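# Choose and fit the head gasket for piston protrusion

## Task

Work out which piston stands highest above the block's deck and by how much, then lay the matching head gasket flat on the deck with both dowels passing through it. Matching rule: 0.91 to 1.00 mm takes the gasket whose lip has one hole; above 1.00 up to 1.10 mm, two holes; above 1.10 up to 1.20 mm, three holes. When finished, neither the indicator nor any of the unused gaskets may be on the deck.

## Robot and tools

Robot: two arms. left_arm carries a left hand, right_arm a right hand. Calibrated bases in the scene frame: left_arm at (+0.048, +0.248, +0.044) m, quat_wxyz (+1.000, 0, 0, +0.023); right_arm at (+0.002, -0.355, +0.037) m, quat_wxyz (+1.000, 0, 0, -0.023). A post stands on the floor behind the arms and a camera stand sits between them behind the bases; do not strike either. The reference pages (a measuring sheet) can be viewed with show_instructions.

Frames: the scene frame has its origin at table height midway between the nominal bases, +z up, +x out over the table, left_arm toward +y. Fixed cameras and the table use it. Each arm's reported end_effector_position (m), end_effector_quat_wxyz, velocities and wrist-camera poses are in that arm's own base frame. Offsets you send are along the axes of that arm's current Hand target. Readings can be a few cm off, and friction or weight often leaves the hand 1 to 3 cm (up to 5) below the command with no contact.

Hand point: 0.05 m in front of the palm, 0.15 m from the wrist face along the fingers. Its +z runs along straight fingers, +y out of the palm, +x across the palm away from the thumb on the right hand and toward the thumb on the left hand. Straight fingers reach 0.06 to 0.07 m past the point and lie 0.06 m behind it along -y. A wrist bracket on the little-finger side reaches 0.10 m across and can collide.

A row is 28 numbers, each in [-1, 1], always for both arms: left dx, dy, dz, rx, ry, rz; left little, ring, middle, index, thumb_bend, thumb_turn; left force_limit, speed; then the same 14 for the right arm. Pose numbers are an offset from that arm's Hand target as it stood when the action or move began (not from the previous row); 1.0 = 0.6 m or 180 degrees; rx, ry, rz form one rotation vector. Sending 0 for all six asks nothing new of that arm. Finger motors: -1 open/straight, +1 curled; thumb_bend -1 straight, +1 fully bent; thumb_turn -1 beside the palm, +1 opposite the fingers. force_limit maps -1..+1 to about 0..10 N at the fingertip (0..15 N for the two thumb motors). speed rises linearly from near 0 at -1 to full at +0.48 and stays full up to +1 (full travel 0.49 s). Hand numbers are never optional: to leave a hand unchanged repeat the last eight numbers actually sent to it; if none were ever sent, use its hand_measured, hand_force_limit and hand_speed. A motor moves only when its own target changes (by at least 0.002). For a soft grip close at speed -0.94 or lower; to loosen, send a target more open than hand_measured; to grip harder raise force_limit and send a more closed target. Thumb opposed, the hand encloses objects about 0.035 to 0.065 m thick, handles down to 0.025 m; a light item up to about 0.08 m fits between thumb tip and index pad.

Tools:
execute_actions(actions, cameras): actions is a list of actions, each a table of 1 to 15 rows of 28 numbers, one row per 1/30 s step; short tables repeat their last row to step 15. Every row of one action counts from that action's start pose. Images arrive only with an empty list or when cameras names them.
move(target, speed, blend, blocking, cameras): target is one 28-number row or a list of up to 15 rows, all offsets counted from the same starting Hand targets. Straight paths, shorter turn, all ending together, 10 s cap. speed in m/s, 0.002 to 4.3, default 0.25 (turns at twice that in rad/s), one value or one per target. blend in m rounds corners, 0 stops at each target. Hand numbers of the first target are sent at the start, later ones on arrival once things rest. No obstacle avoidance; faster means harder contact and more lag. Result adds a move: line (done, off_target, moving, held, fault; limits=paced or limits=held).
wait(seconds 0 to 3600): lets time pass, sends nothing; a running move continues.
stop(): brakes a running move.
zoom_image(camera, region [x0, y0, x1, y1] pixels, at most 504 by 504): closer look at the latest image of cam_head_left, cam_head_right, cam_high, cam_low, cam_left_wrist or cam_right_wrist.
finished_scene(scene=1): ends the scene permanently.

Results: Hand target is the last commanded pose after clipping (orientation is held within 40 degrees of the measured one); a hand can rest short of it, and the next execute_actions call re-requests it. hand_measured, hand_stopped_by (moving, target, force, stalled, fault) and hand_load_n follow the motor order; a lost grip shows as load falling near 0. Joint torques are raw, offset and noisy; numbers 3 and 4 wrap at ±28 N m. Watch for MOTOR HOT (85 °C); at 100 °C the arm drops for 30 to 60 s. Joint ranges (rad): waist -2.880 to 2.880, shoulder 0.000 to 3.142, elbow 0.000 to 3.019, wrist pitch -1.693 to 1.571, wrist yaw -1.571 to 1.571, wrist roll -2.094 to 2.094.

Avoid: dropping or releasing moving parts, letting anything leave the table, fast impacts, heavy presses, overloaded fingers, and any contact between the two arms or hands (never close one hand on the other). Loose objects may occasionally be nudged by outside pushes. To end a push, command back past the hand point. Cameras: cam_head_left, cam_head_right, cam_high, cam_low (504x504) and cam_left_wrist, cam_right_wrist (616x616 fisheye).

Each tool is called after ">>>" in YAML: its name, and indented under it one key for each argument.

Reference images:

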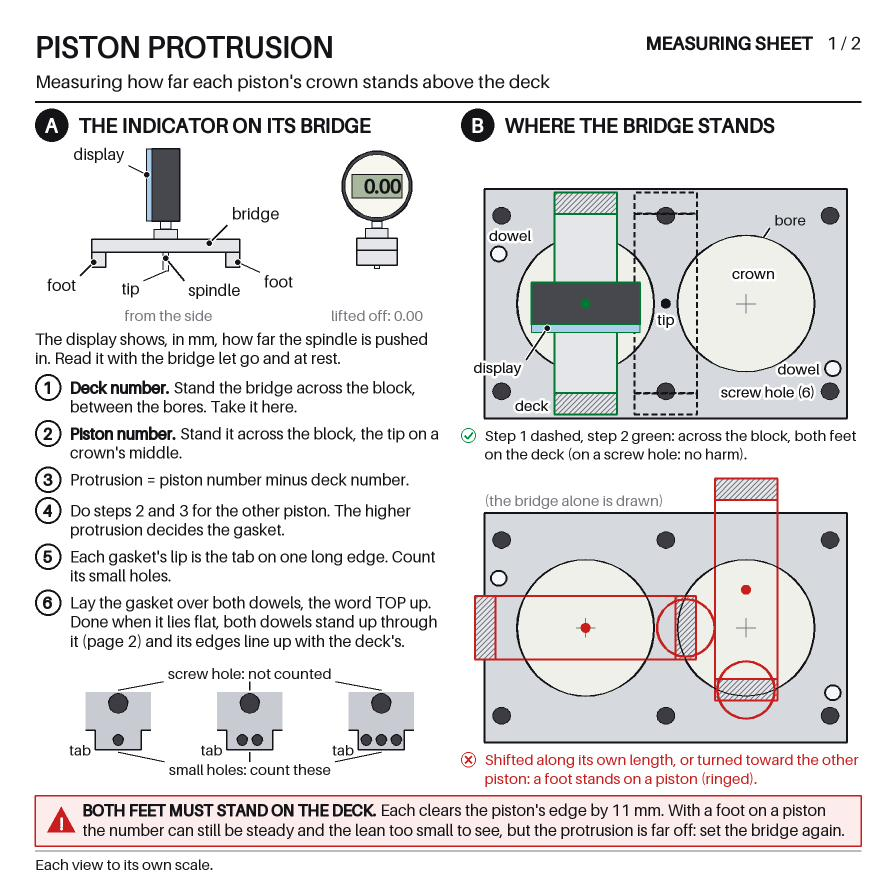

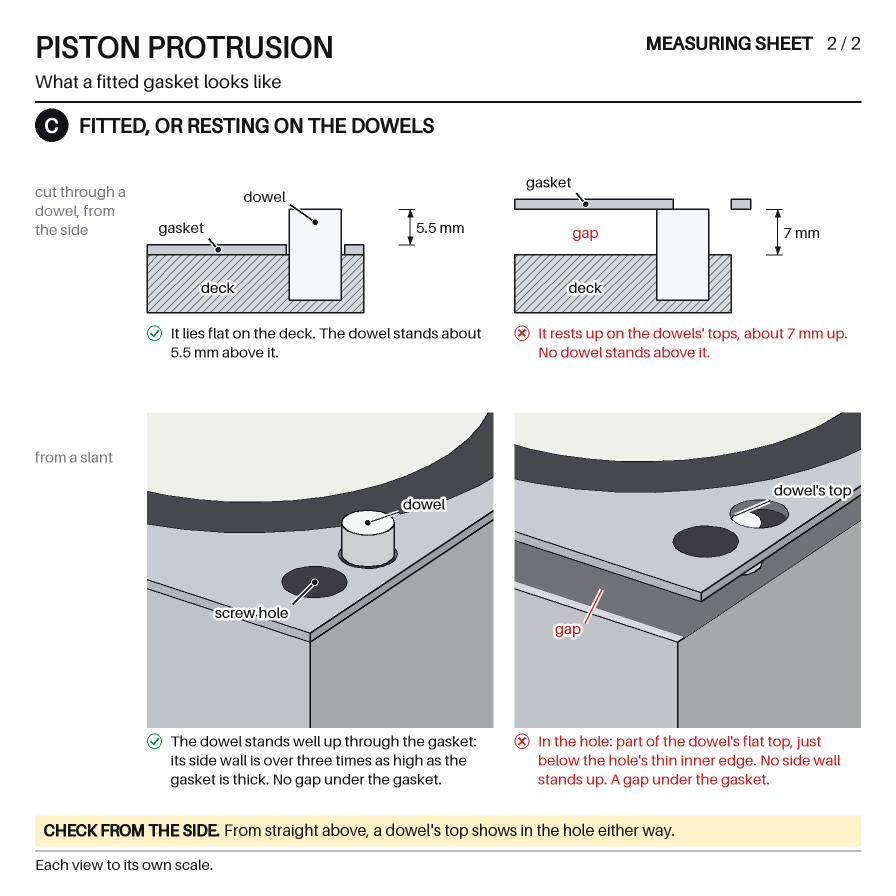

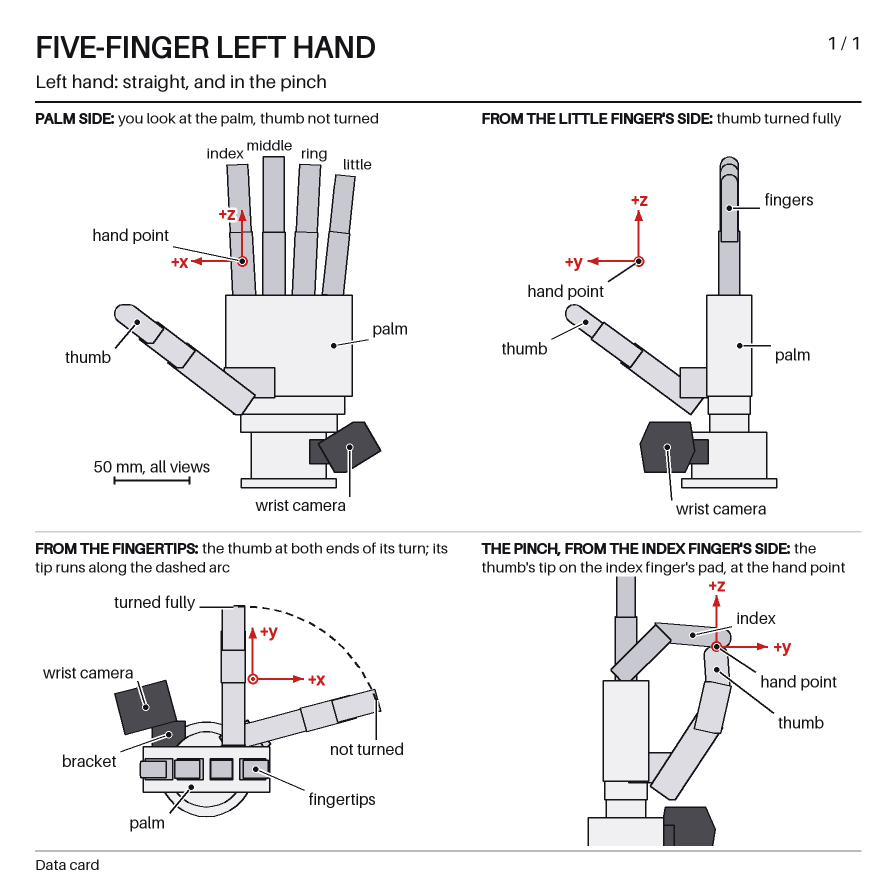

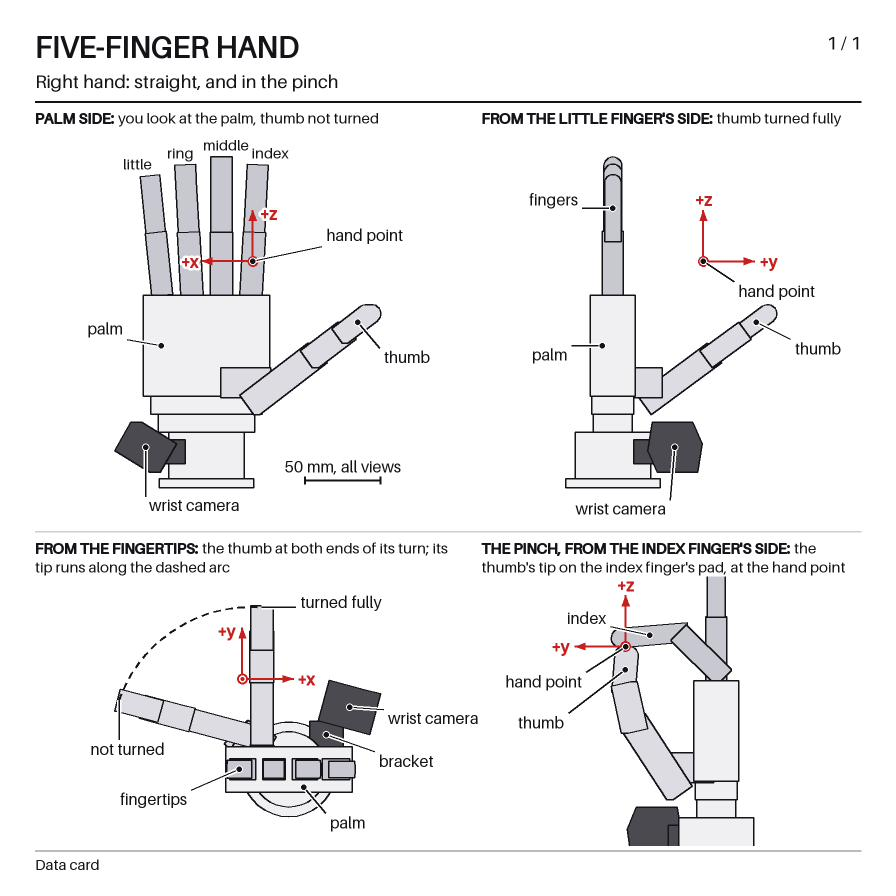

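## Session

>>> execute_actions:
  actions: []

Scene clock: 0.00 s.
left_arm: end_effector_position=(+0.2088, -0.0779, +0.1647) hand_measured=(-1.000, -1.000, -1.000, -1.000, -1.000, -1.000) hand_load_n=(+0.0, +0.0, +0.0, +0.0, +0.0, +0.0) hand_stopped_by=(target, target, target, target, target, target) hand_force_limit=0.00 hand_speed=-0.80 end_effector_quat_wxyz=(+0.347, +0.069, +0.934, -0.054) | right_arm: end_effector_position=(+0.3044, +0.1668, +0.2476) hand_measured=(-1.000, -1.000, -1.000, -1.000, -1.000, -1.000) hand_load_n=(+0.0, +0.0, +0.0, +0.0, +0.0, +0.0) hand_stopped_by=(target, target, target, target, target, target) hand_force_limit=0.00 hand_speed=-0.80 end_effector_quat_wxyz=(+0.079, -0.469, +0.879, +0.032)
Joint positions: left_arm=[-0.847 0.506 0.562 -1.008 -0.391 0.998] | right_arm=[0.256 1.165 1.173 -1.439 -0.1 0.854]
Joint velocities: within noise
Joint torques (N m): no reading
Motor temperatures (°C): left_arm=[36 30 31 31 30 29] | right_arm=[38 29 31 28 25 36]
Heat: left arm: hottest waist 36 °C; right arm: hottest waist 38 °C.
Hand target: left_arm +0.2123, -0.0819, +0.1761; +0.356, +0.066, +0.930, -0.063 | right_arm +0.3105, +0.1684, +0.2575; +0.091, -0.469, +0.878, +0.029

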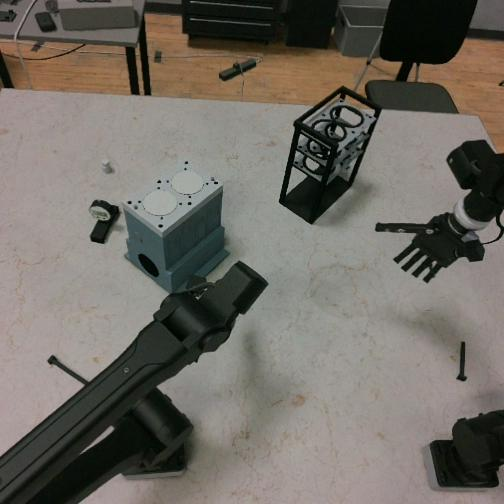

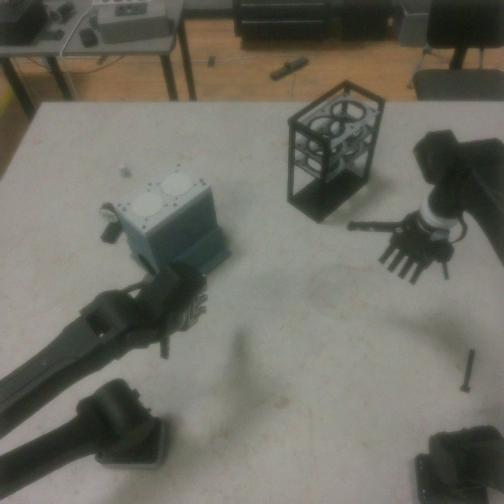

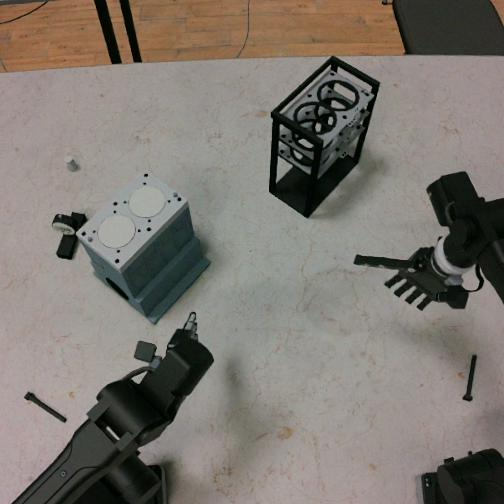

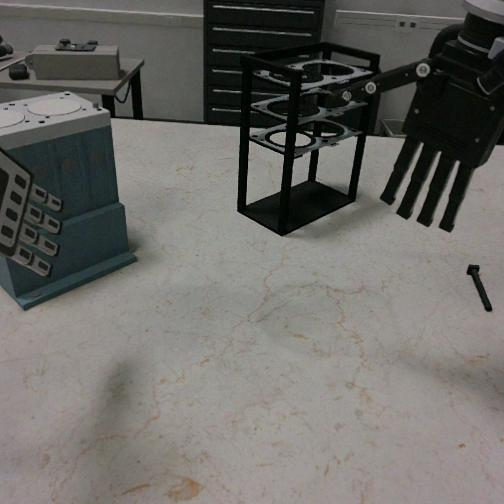

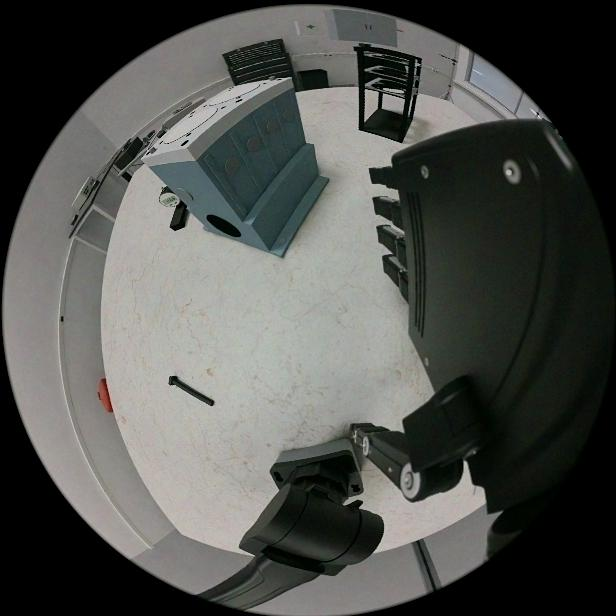

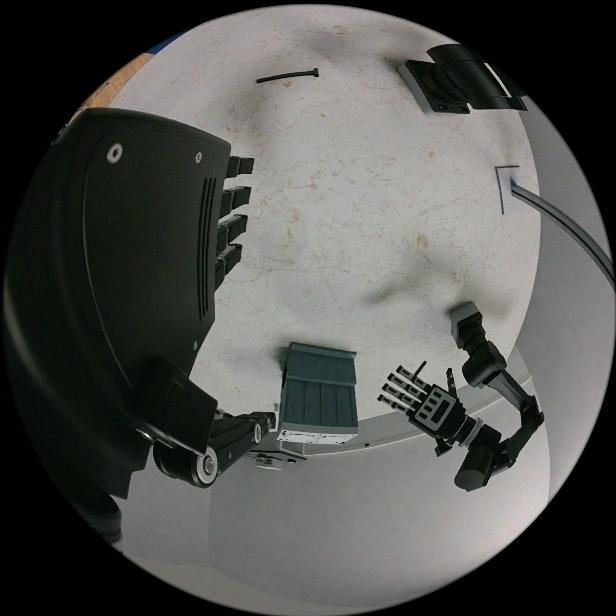

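>>> zoom_image:
  camera: "cam_high"
  region: [20, 120, 240, 340]

>>> zoom_image:
  camera: "cam_high"
  region: [250, 40, 400, 230]

>>> zoom_image:
  camera: "cam_low"
  region: [220, 30, 400, 240]

>>> zoom_image:
  camera: "cam_head_left"
  region: [80, 130, 260, 310]

>>> zoom_image:
  camera: "cam_head_right"
  region: [270, 60, 410, 240]

>>> zoom_image:
  camera: "cam_left_wrist"
  region: [100, 40, 440, 280]

Scaled by 2.291 from the camera's image (finer frame: 720x720).

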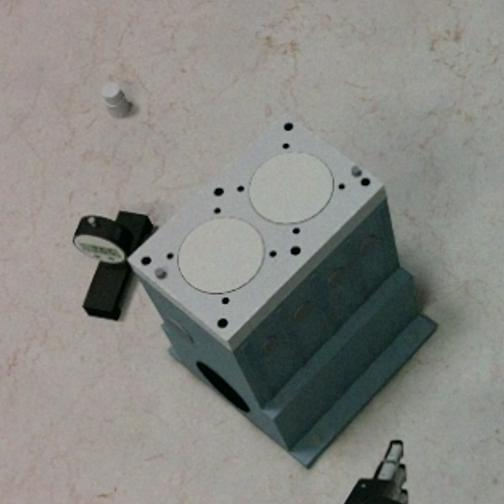

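Scaled by 2.653 from the camera's image (finer frame: 720x720).

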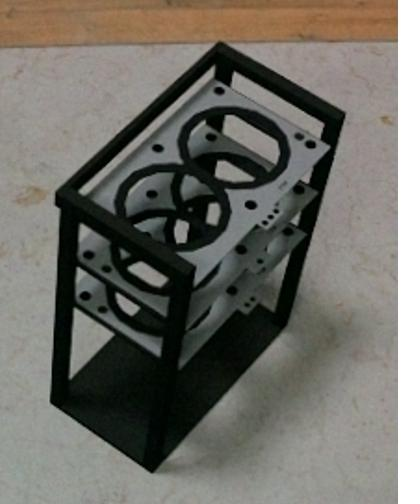

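Scaled by 2.400 from the camera's image (finer frame: 720x720).

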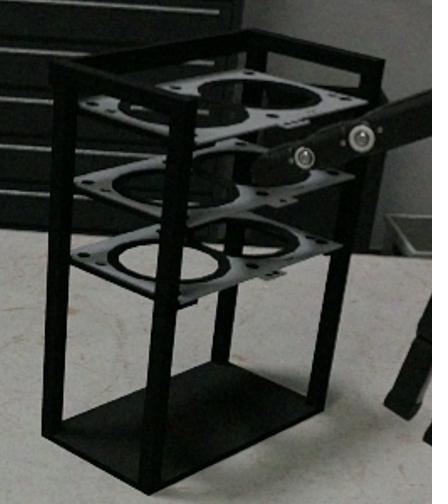

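Scaled by 2.800 from the camera's image (finer frame: 720x720).

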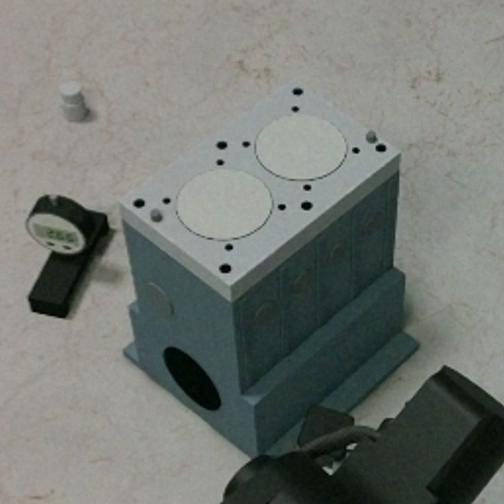

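Scaled by 2.800 from the camera's image (finer frame: 720x720).

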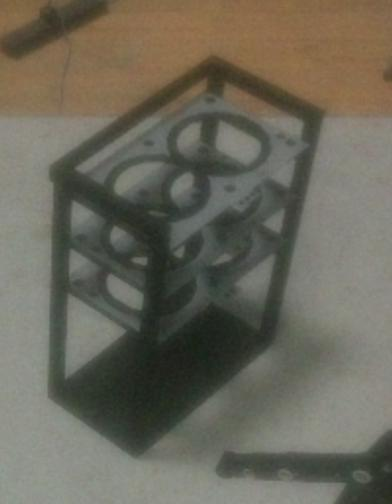

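Scaled by 1.482 from the camera's image (finer frame: 880x880).

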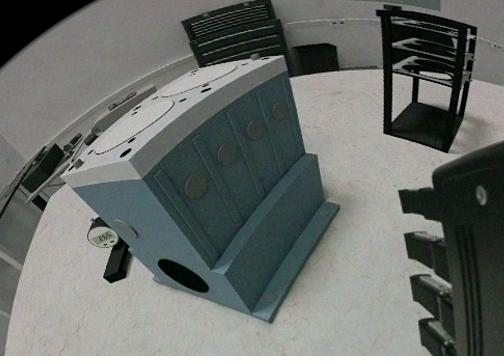

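>>> zoom_image:
  camera: "cam_high"
  region: [70, 160, 200, 290]

>>> zoom_image:
  camera: "cam_head_left"
  region: [80, 180, 130, 230]

>>> zoom_image:
  camera: "cam_high"
  region: [40, 190, 120, 270]

>>> zoom_image:
  camera: "cam_head_left"
  region: [110, 140, 240, 270]

>>> zoom_image:
  camera: "cam_head_right"
  region: [90, 140, 240, 290]

Scaled by 3.877 from the camera's image (finer frame: 720x720).

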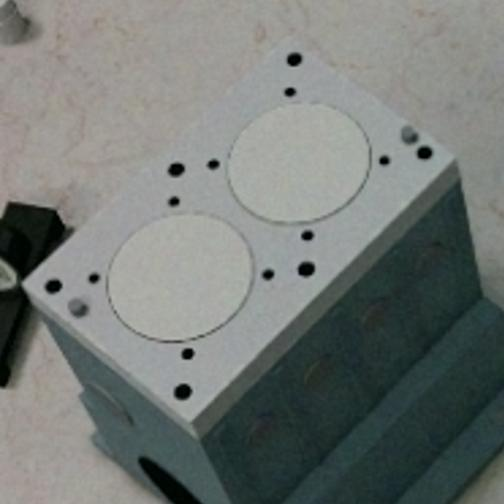

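Scaled by 10.080 from the camera's image (finer frame: 720x720).

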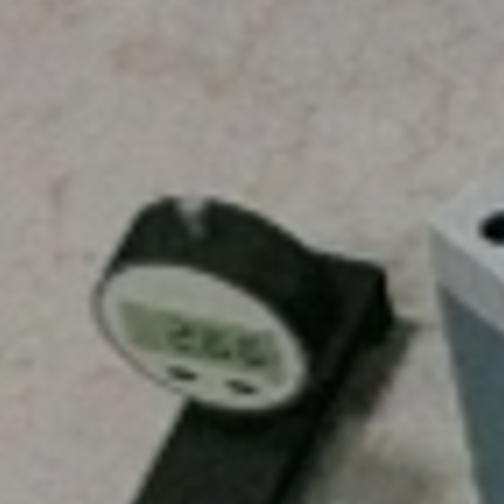

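Scaled by 6.300 from the camera's image (finer frame: 720x720).

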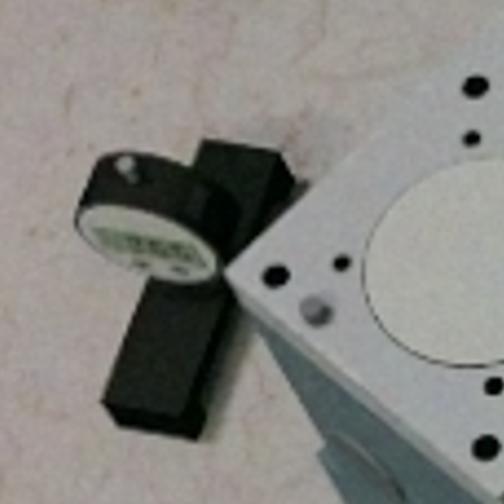

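Scaled by 3.877 from the camera's image (finer frame: 720x720).

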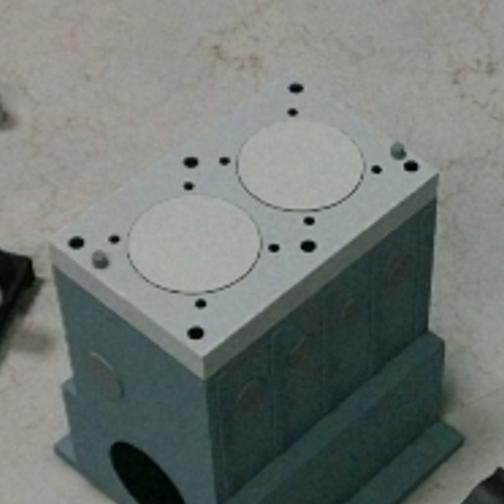

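Scaled by 3.360 from the camera's image (finer frame: 720x720).

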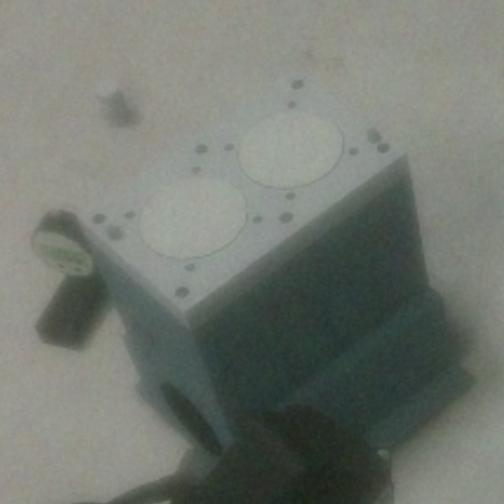

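>>> move:
  target:
    - [-0.2122,0.0165,-0.2240,0.1376,-0.1156,-0.4519,-1,-1,-0.4,-0.4,-0.8,1,0.0,-0.3,0,0,0,0,0,0,-1,-1,-1,-1,-1,-1,0.0,-0.8]
  cameras: ["cam_high","cam_head_left","cam_left_wrist"]

Scene clock: 18.83 s.
left_arm: end_effector_position=(+0.2203, -0.0615, +0.3243) hand_measured=(-1.000, -1.000, -0.400, -0.400, -0.800, +1.000) hand_load_n=(+0.0, +0.0, +0.0, +0.0, +0.0, +0.0) hand_stopped_by=(target, target, target, target, target, target) hand_force_limit=0.00 hand_speed=-0.30 end_effector_quat_wxyz=(+0.327, -0.505, +0.659, -0.452) | right_arm: end_effector_position=(+0.3044, +0.1668, +0.2476) hand_measured=(-1.000, -1.000, -1.000, -1.000, -1.000, -1.000) hand_load_n=(+0.0, +0.0, +0.0, +0.0, -0.5, +0.0) hand_stopped_by=(target, target, target, target, target, target) hand_force_limit=0.00 hand_speed=-0.80 end_effector_quat_wxyz=(+0.079, -0.469, +0.879, +0.032)
Joint positions: left_arm=[0.19 0.284 0.781 -0.929 0.443 0.168] | right_arm=[0.256 1.165 1.173 -1.439 -0.1 0.854]
Joint torques (N m): left_arm=[2.55 2.9 14.72 2.48 0.14 -0.09] | right_arm=[-0.26 -7.06 12.01 0.99 -0.06 -0.11]
Heat: left arm: hottest waist 36 °C; right arm: hottest waist 38 °C.
Hand target: left_arm +0.2202, -0.0601, +0.3600; +0.356, -0.491, +0.643, -0.467 | right_arm +0.3105, +0.1684, +0.2575; +0.091, -0.469, +0.878, +0.029
Off the commanded pose: left_arm 0.036 m, 5 deg | right_arm 0.012 m, 1 deg.
move: off_target (left_arm)
cam_left_wrist: T_world_to_cam=[[0.33306, -0.32425, 0.8854, -0.3794], [-0.75336, -0.65619, 0.04308, 0.11343], [0.56702, -0.68138, -0.46283, 0.10093]] pos_world=[0.15458, 0.02018, 0.37775]
Images, in order (width x height): cam_head_left 504x504, cam_high 504x504, cam_left_wrist 616x616.

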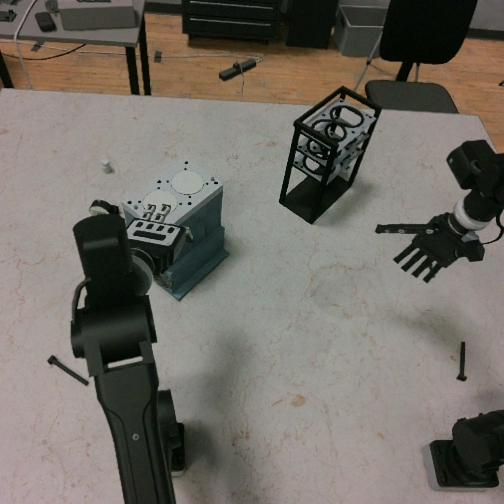

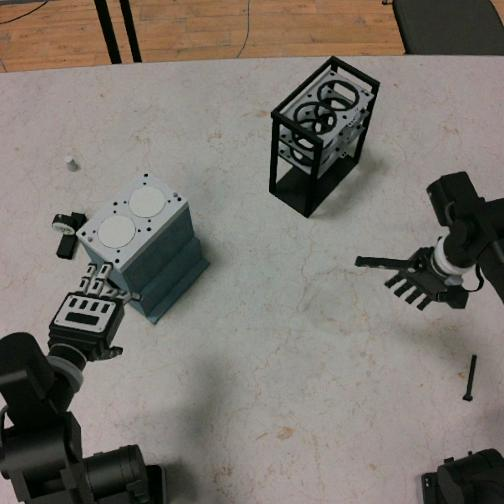

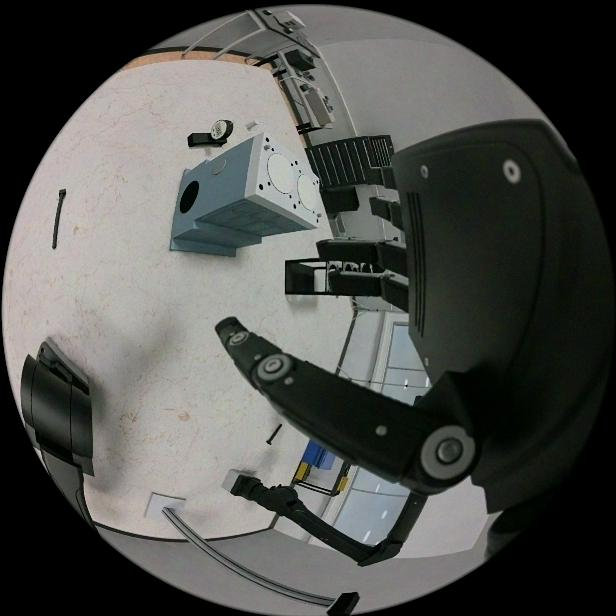

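>>> zoom_image:
  camera: "cam_left_wrist"
  region: [160, 90, 340, 270]

Scaled by 2.800 from the camera's image (finer frame: 880x880).

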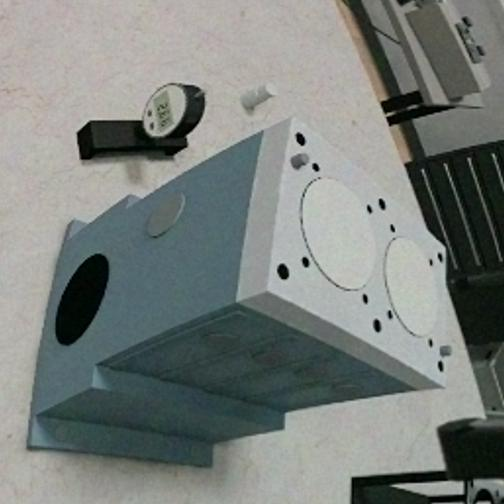

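>>> move:
  target:
    - [-0.3672,-0.0549,0.3305,0,0,0,-1,-1,-0.4,-0.4,-0.8,1,0.0,-0.3,0,0,0,0,0,0,-1,-1,-1,-1,-1,-1,0.0,-0.8]
  cameras: ["cam_high","cam_head_left","cam_left_wrist"]

Scene clock: 21.73 s.
left_arm: end_effector_position=(+0.4558, +0.0888, +0.2960) hand_measured=(-1.000, -1.000, -0.400, -0.400, -0.800, +1.000) hand_load_n=(+0.0, +0.0, +0.0, +0.0, +0.0, +0.0) hand_stopped_by=(target, target, target, target, target, target) hand_force_limit=0.00 hand_speed=-0.30 end_effector_quat_wxyz=(+0.323, -0.513, +0.645, -0.465) | right_arm: end_effector_position=(+0.3044, +0.1668, +0.2476) hand_measured=(-1.000, -1.000, -1.000, -1.000, -1.000, -1.000) hand_load_n=(+0.0, +0.0, +0.0, +0.0, +0.0, +0.0) hand_stopped_by=(target, target, target, target, target, target) hand_force_limit=0.00 hand_speed=-0.80 end_effector_quat_wxyz=(+0.079, -0.469, +0.879, +0.032)
Joint positions: left_arm=[0.496 1.098 0.985 -0.386 0.723 0.281] | right_arm=[0.256 1.165 1.173 -1.439 -0.1 0.854]
Joint torques (N m): left_arm=[2.32 -7.47 15.99 2.29 0.23 0.11] | right_arm=[-0.5 -7.24 11.99 1.01 -0.06 -0.11]
Heat: left arm: hottest waist 35 °C; right arm: hottest waist 38 °C.
Hand target: left_arm +0.4701, +0.0999, +0.3300; +0.356, -0.491, +0.644, -0.467 | right_arm +0.3105, +0.1684, +0.2575; +0.091, -0.469, +0.878, +0.029
Off the commanded pose: left_arm 0.038 m, 5 deg | right_arm 0.012 m, 1 deg.
move: off_target (left_arm)
cam_left_wrist: T_world_to_cam=[[0.32786, -0.28419, 0.90097, -0.38981], [-0.74541, -0.66373, 0.0619, 0.38218], [0.5804, -0.69188, -0.42945, 0.04172]] pos_world=[0.38847, 0.17175, 0.34547]
Images, in order (width x height): cam_head_left 504x504, cam_high 504x504, cam_left_wrist 616x616.

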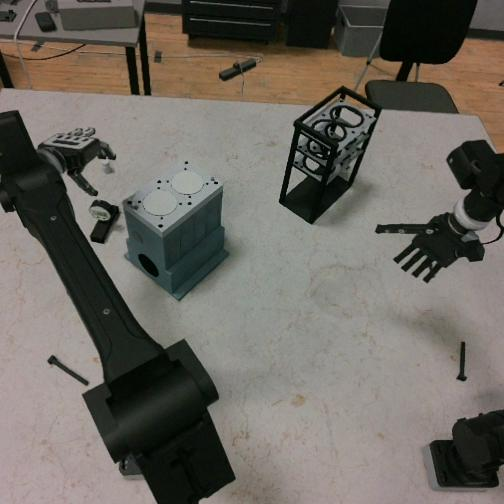

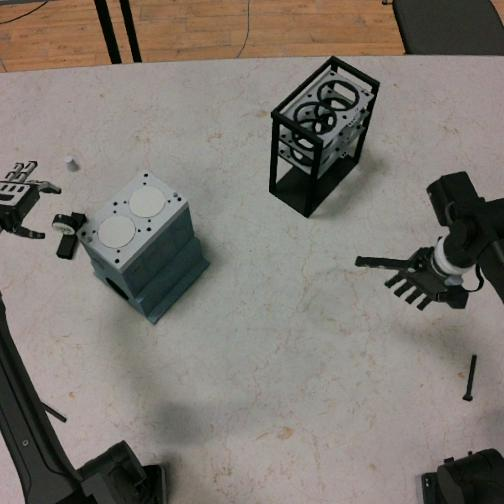

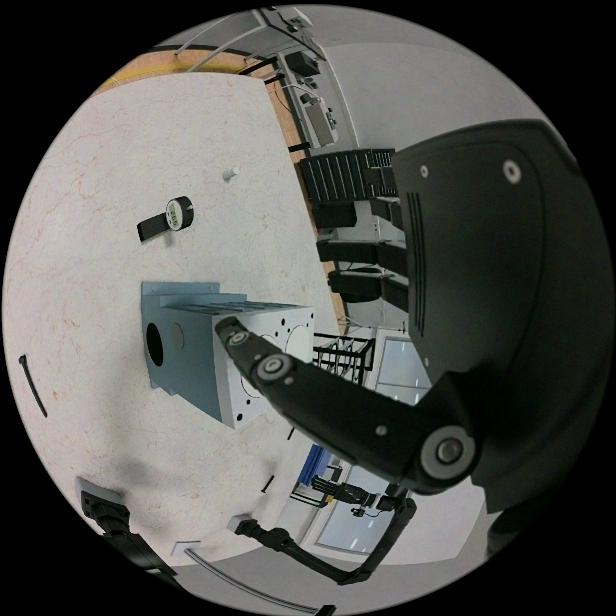

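>>> zoom_image:
  camera: "cam_head_left"
  region: [20, 110, 140, 230]

>>> zoom_image:
  camera: "cam_high"
  region: [0, 130, 120, 270]

>>> zoom_image:
  camera: "cam_left_wrist"
  region: [100, 160, 440, 480]

Scaled by 4.200 from the camera's image (finer frame: 720x720).

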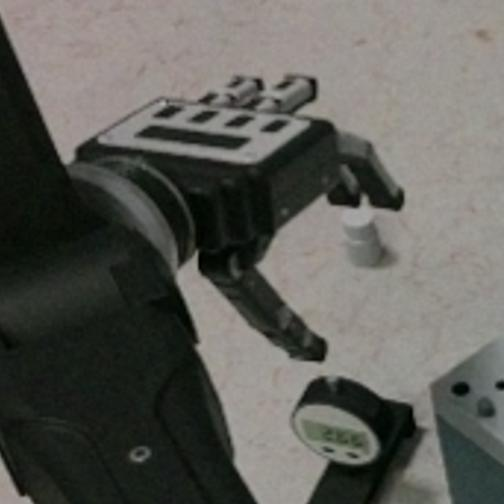

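Scaled by 3.600 from the camera's image (finer frame: 720x720).

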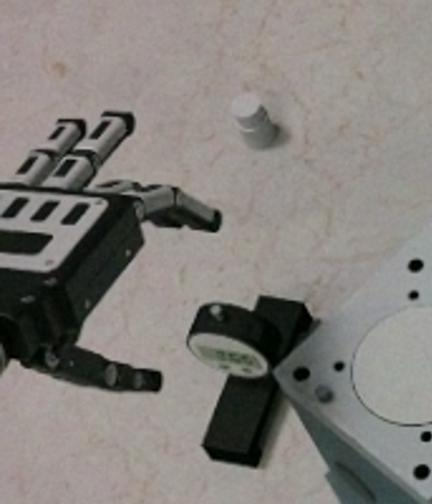

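Scaled by 1.482 from the camera's image (finer frame: 880x880).

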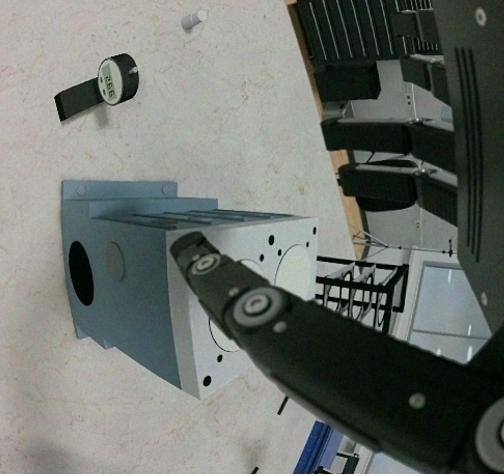

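>>> move:
  target:
    - [-0.1437,0.0940,0.2235,0.0167,-0.0067,0.0178,-1,-1,-0.4,-0.4,-0.8,1,0.0,-0.3,0,0,0,0,0,0,-1,-1,-1,-1,-1,-1,0.0,-0.8]
  cameras: ["cam_high","cam_head_left","cam_left_wrist","cam_head_right"]

>>> zoom_image:
  camera: "cam_head_left"
  region: [20, 110, 140, 230]

>>> zoom_image:
  camera: "cam_high"
  region: [0, 130, 120, 250]

>>> zoom_image:
  camera: "cam_left_wrist"
  region: [100, 160, 440, 480]

Scene clock: 25.83 s.
left_arm: end_effector_position=(+0.5772, +0.1513, +0.2082) hand_measured=(-1.000, -1.000, -0.400, -0.400, -0.800, +1.000) hand_load_n=(+0.0, +0.0, +0.0, +0.0, +0.0, +0.0) hand_stopped_by=(target, target, target, target, target, target) hand_force_limit=0.00 hand_speed=-0.30 end_effector_quat_wxyz=(+0.366, -0.491, +0.641, -0.463) | right_arm: end_effector_position=(+0.3044, +0.1668, +0.2476) hand_measured=(-1.000, -1.000, -1.000, -1.000, -1.000, -1.000) hand_load_n=(+0.0, +0.0, +0.0, +0.0, +0.0, +0.5) hand_stopped_by=(target, target, target, target, target, target) hand_force_limit=0.00 hand_speed=-0.80 end_effector_quat_wxyz=(+0.079, -0.469, +0.879, +0.032)
Joint positions: left_arm=[0.483 1.498 1.068 0.026 0.689 0.281] | right_arm=[0.256 1.165 1.173 -1.439 -0.1 0.854]
Joint torques (N m): left_arm=[0.97 -12.63 14.89 2.36 0.16 0.04] | right_arm=[-0.38 -7.06 12.07 1.03 -0.08 -0.09]
Heat: left arm: hottest waist 35 °C; right arm: hottest waist 38 °C.
Hand target: left_arm +0.5989, +0.1540, +0.2348; +0.389, -0.468, +0.641, -0.468 | right_arm +0.3105, +0.1684, +0.2575; +0.091, -0.469, +0.878, +0.029
Off the commanded pose: left_arm 0.035 m, 4 deg | right_arm 0.012 m, 1 deg.
move: off_target (left_arm)
cam_left_wrist: T_world_to_cam=[[0.26323, -0.33145, 0.90601, -0.28935], [-0.73464, -0.67758, -0.03444, 0.53553], [0.62531, -0.65653, -0.42185, -0.05607]] pos_world=[0.50465, 0.23015, 0.25694]
Images, in order (width x height): cam_head_left 504x504, cam_head_right 504x504, cam_high 504x504, cam_left_wrist 616x616.

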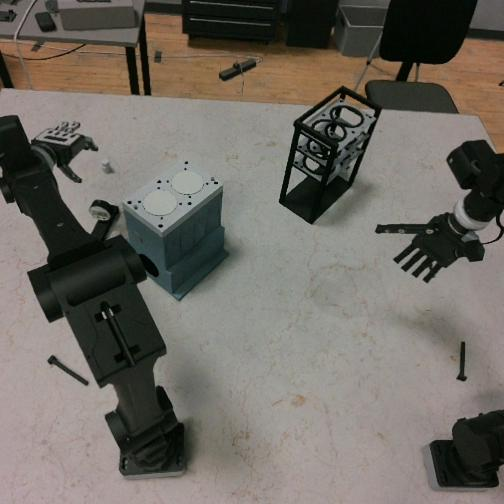

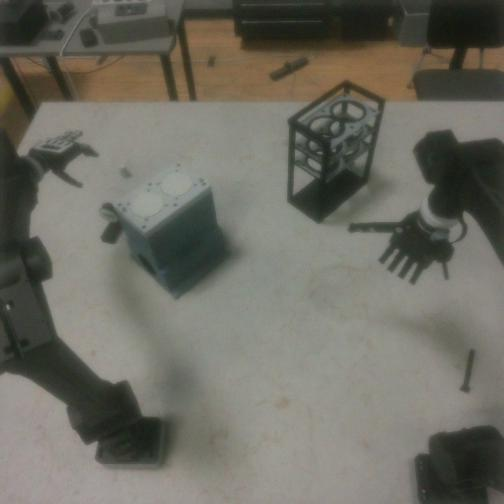

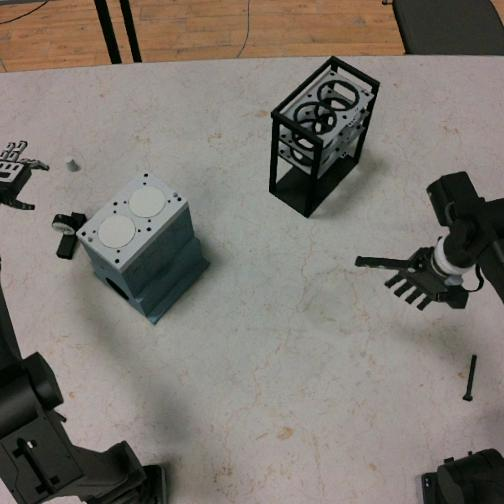

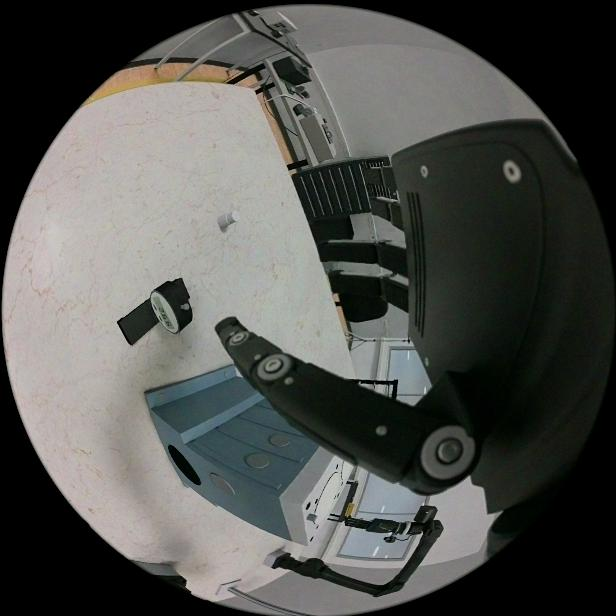

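Scaled by 4.200 from the camera's image (finer frame: 720x720).

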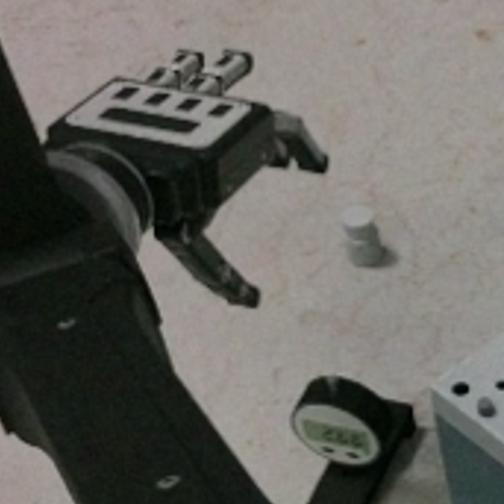

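Scaled by 4.200 from the camera's image (finer frame: 720x720).

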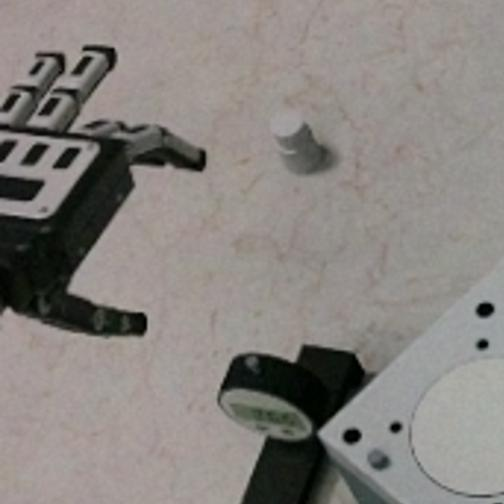

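Scaled by 1.482 from the camera's image (finer frame: 880x880).

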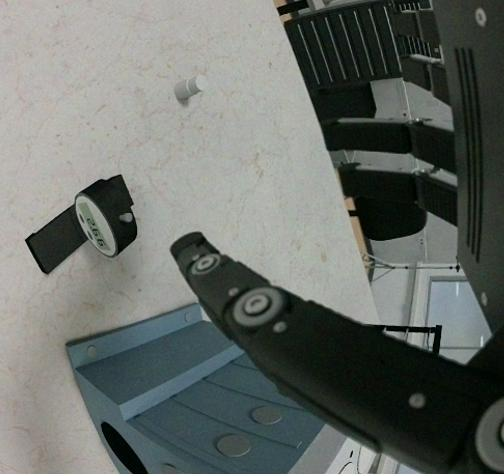

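>>> move:
  target:
    - [0.0048,0.1697,0.0622,0,0,0,-1,-1,-0.4,-0.4,-0.8,1,0.0,-0.3,0,0,0,0,0,0,-1,-1,-1,-1,-1,-1,0.0,-0.8]
  speed: 0.15
  cameras: ["cam_high","cam_head_left","cam_left_wrist"]

>>> zoom_image:
  camera: "cam_head_left"
  region: [20, 130, 140, 250]

>>> zoom_image:
  camera: "cam_high"
  region: [0, 150, 120, 270]

>>> zoom_image:
  camera: "cam_left_wrist"
  region: [100, 220, 400, 520]

Scene clock: 28.43 s.
left_arm: end_effector_position=(+0.6071, +0.1627, +0.1337) hand_measured=(-1.000, -1.000, -0.400, -0.400, -0.800, +1.000) hand_load_n=(+0.0, +0.0, +0.0, +0.0, +0.0, +0.0) hand_stopped_by=(target, target, target, target, target, target) hand_force_limit=0.00 hand_speed=-0.30 end_effector_quat_wxyz=(+0.392, -0.471, +0.638, -0.466) | right_arm: end_effector_position=(+0.3044, +0.1668, +0.2476) hand_measured=(-1.000, -1.000, -1.000, -1.000, -1.000, -1.000) hand_load_n=(+0.0, +0.0, +0.0, +0.0, +0.0, +0.0) hand_stopped_by=(target, target, target, target, target, target) hand_force_limit=0.00 hand_speed=-0.80 end_effector_quat_wxyz=(+0.079, -0.469, +0.879, +0.032)
Joint positions: left_arm=[0.475 1.674 1.022 0.313 0.682 0.281] | right_arm=[0.256 1.165 1.173 -1.439 -0.1 0.854]
Joint torques (N m): left_arm=[1.03 -15.38 8.57 2.45 0.12 0.01] | right_arm=[-0.73 -6.95 11.96 0.98 -0.05 -0.11]
Heat: left arm: hottest waist 35 °C; right arm: hottest waist 38 °C.
Hand target: left_arm +0.6092, +0.1550, +0.1268; +0.389, -0.468, +0.641, -0.468 | right_arm +0.3105, +0.1684, +0.2575; +0.091, -0.469, +0.878, +0.029
Off the commanded pose: left_arm 0.010 m, 1 deg | right_arm 0.012 m, 1 deg.
move: done
cam_left_wrist: T_world_to_cam=[[0.21183, -0.36103, 0.90818, -0.19026], [-0.73154, -0.67477, -0.09761, 0.56874], [0.64805, -0.6437, -0.40704, -0.11664]] pos_world=[0.53196, 0.24, 0.18082]
Images, in order (width x height): cam_head_left 504x504, cam_high 504x504, cam_left_wrist 616x616.

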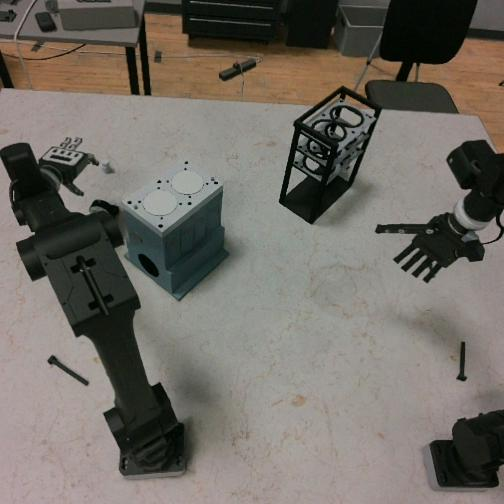

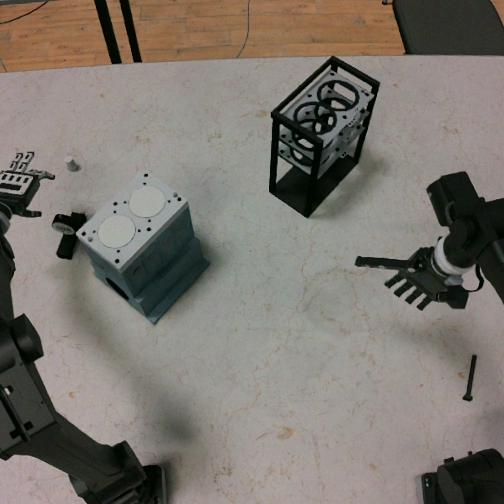

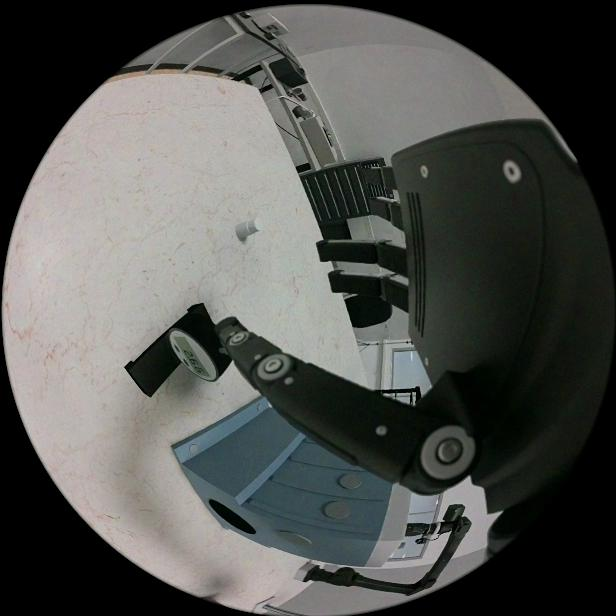

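Scaled by 4.200 from the camera's image (finer frame: 720x720).

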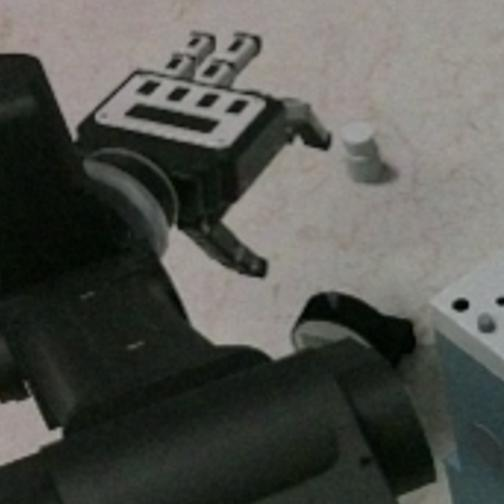

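Scaled by 4.200 from the camera's image (finer frame: 720x720).

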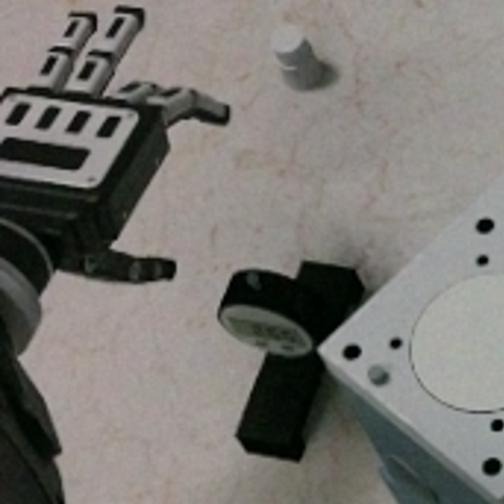

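Scaled by 1.680 from the camera's image (finer frame: 880x880).

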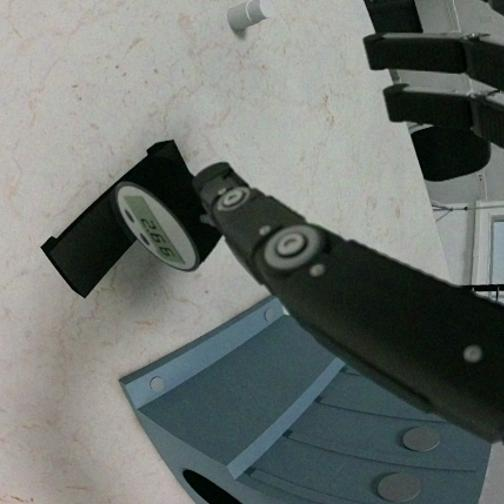

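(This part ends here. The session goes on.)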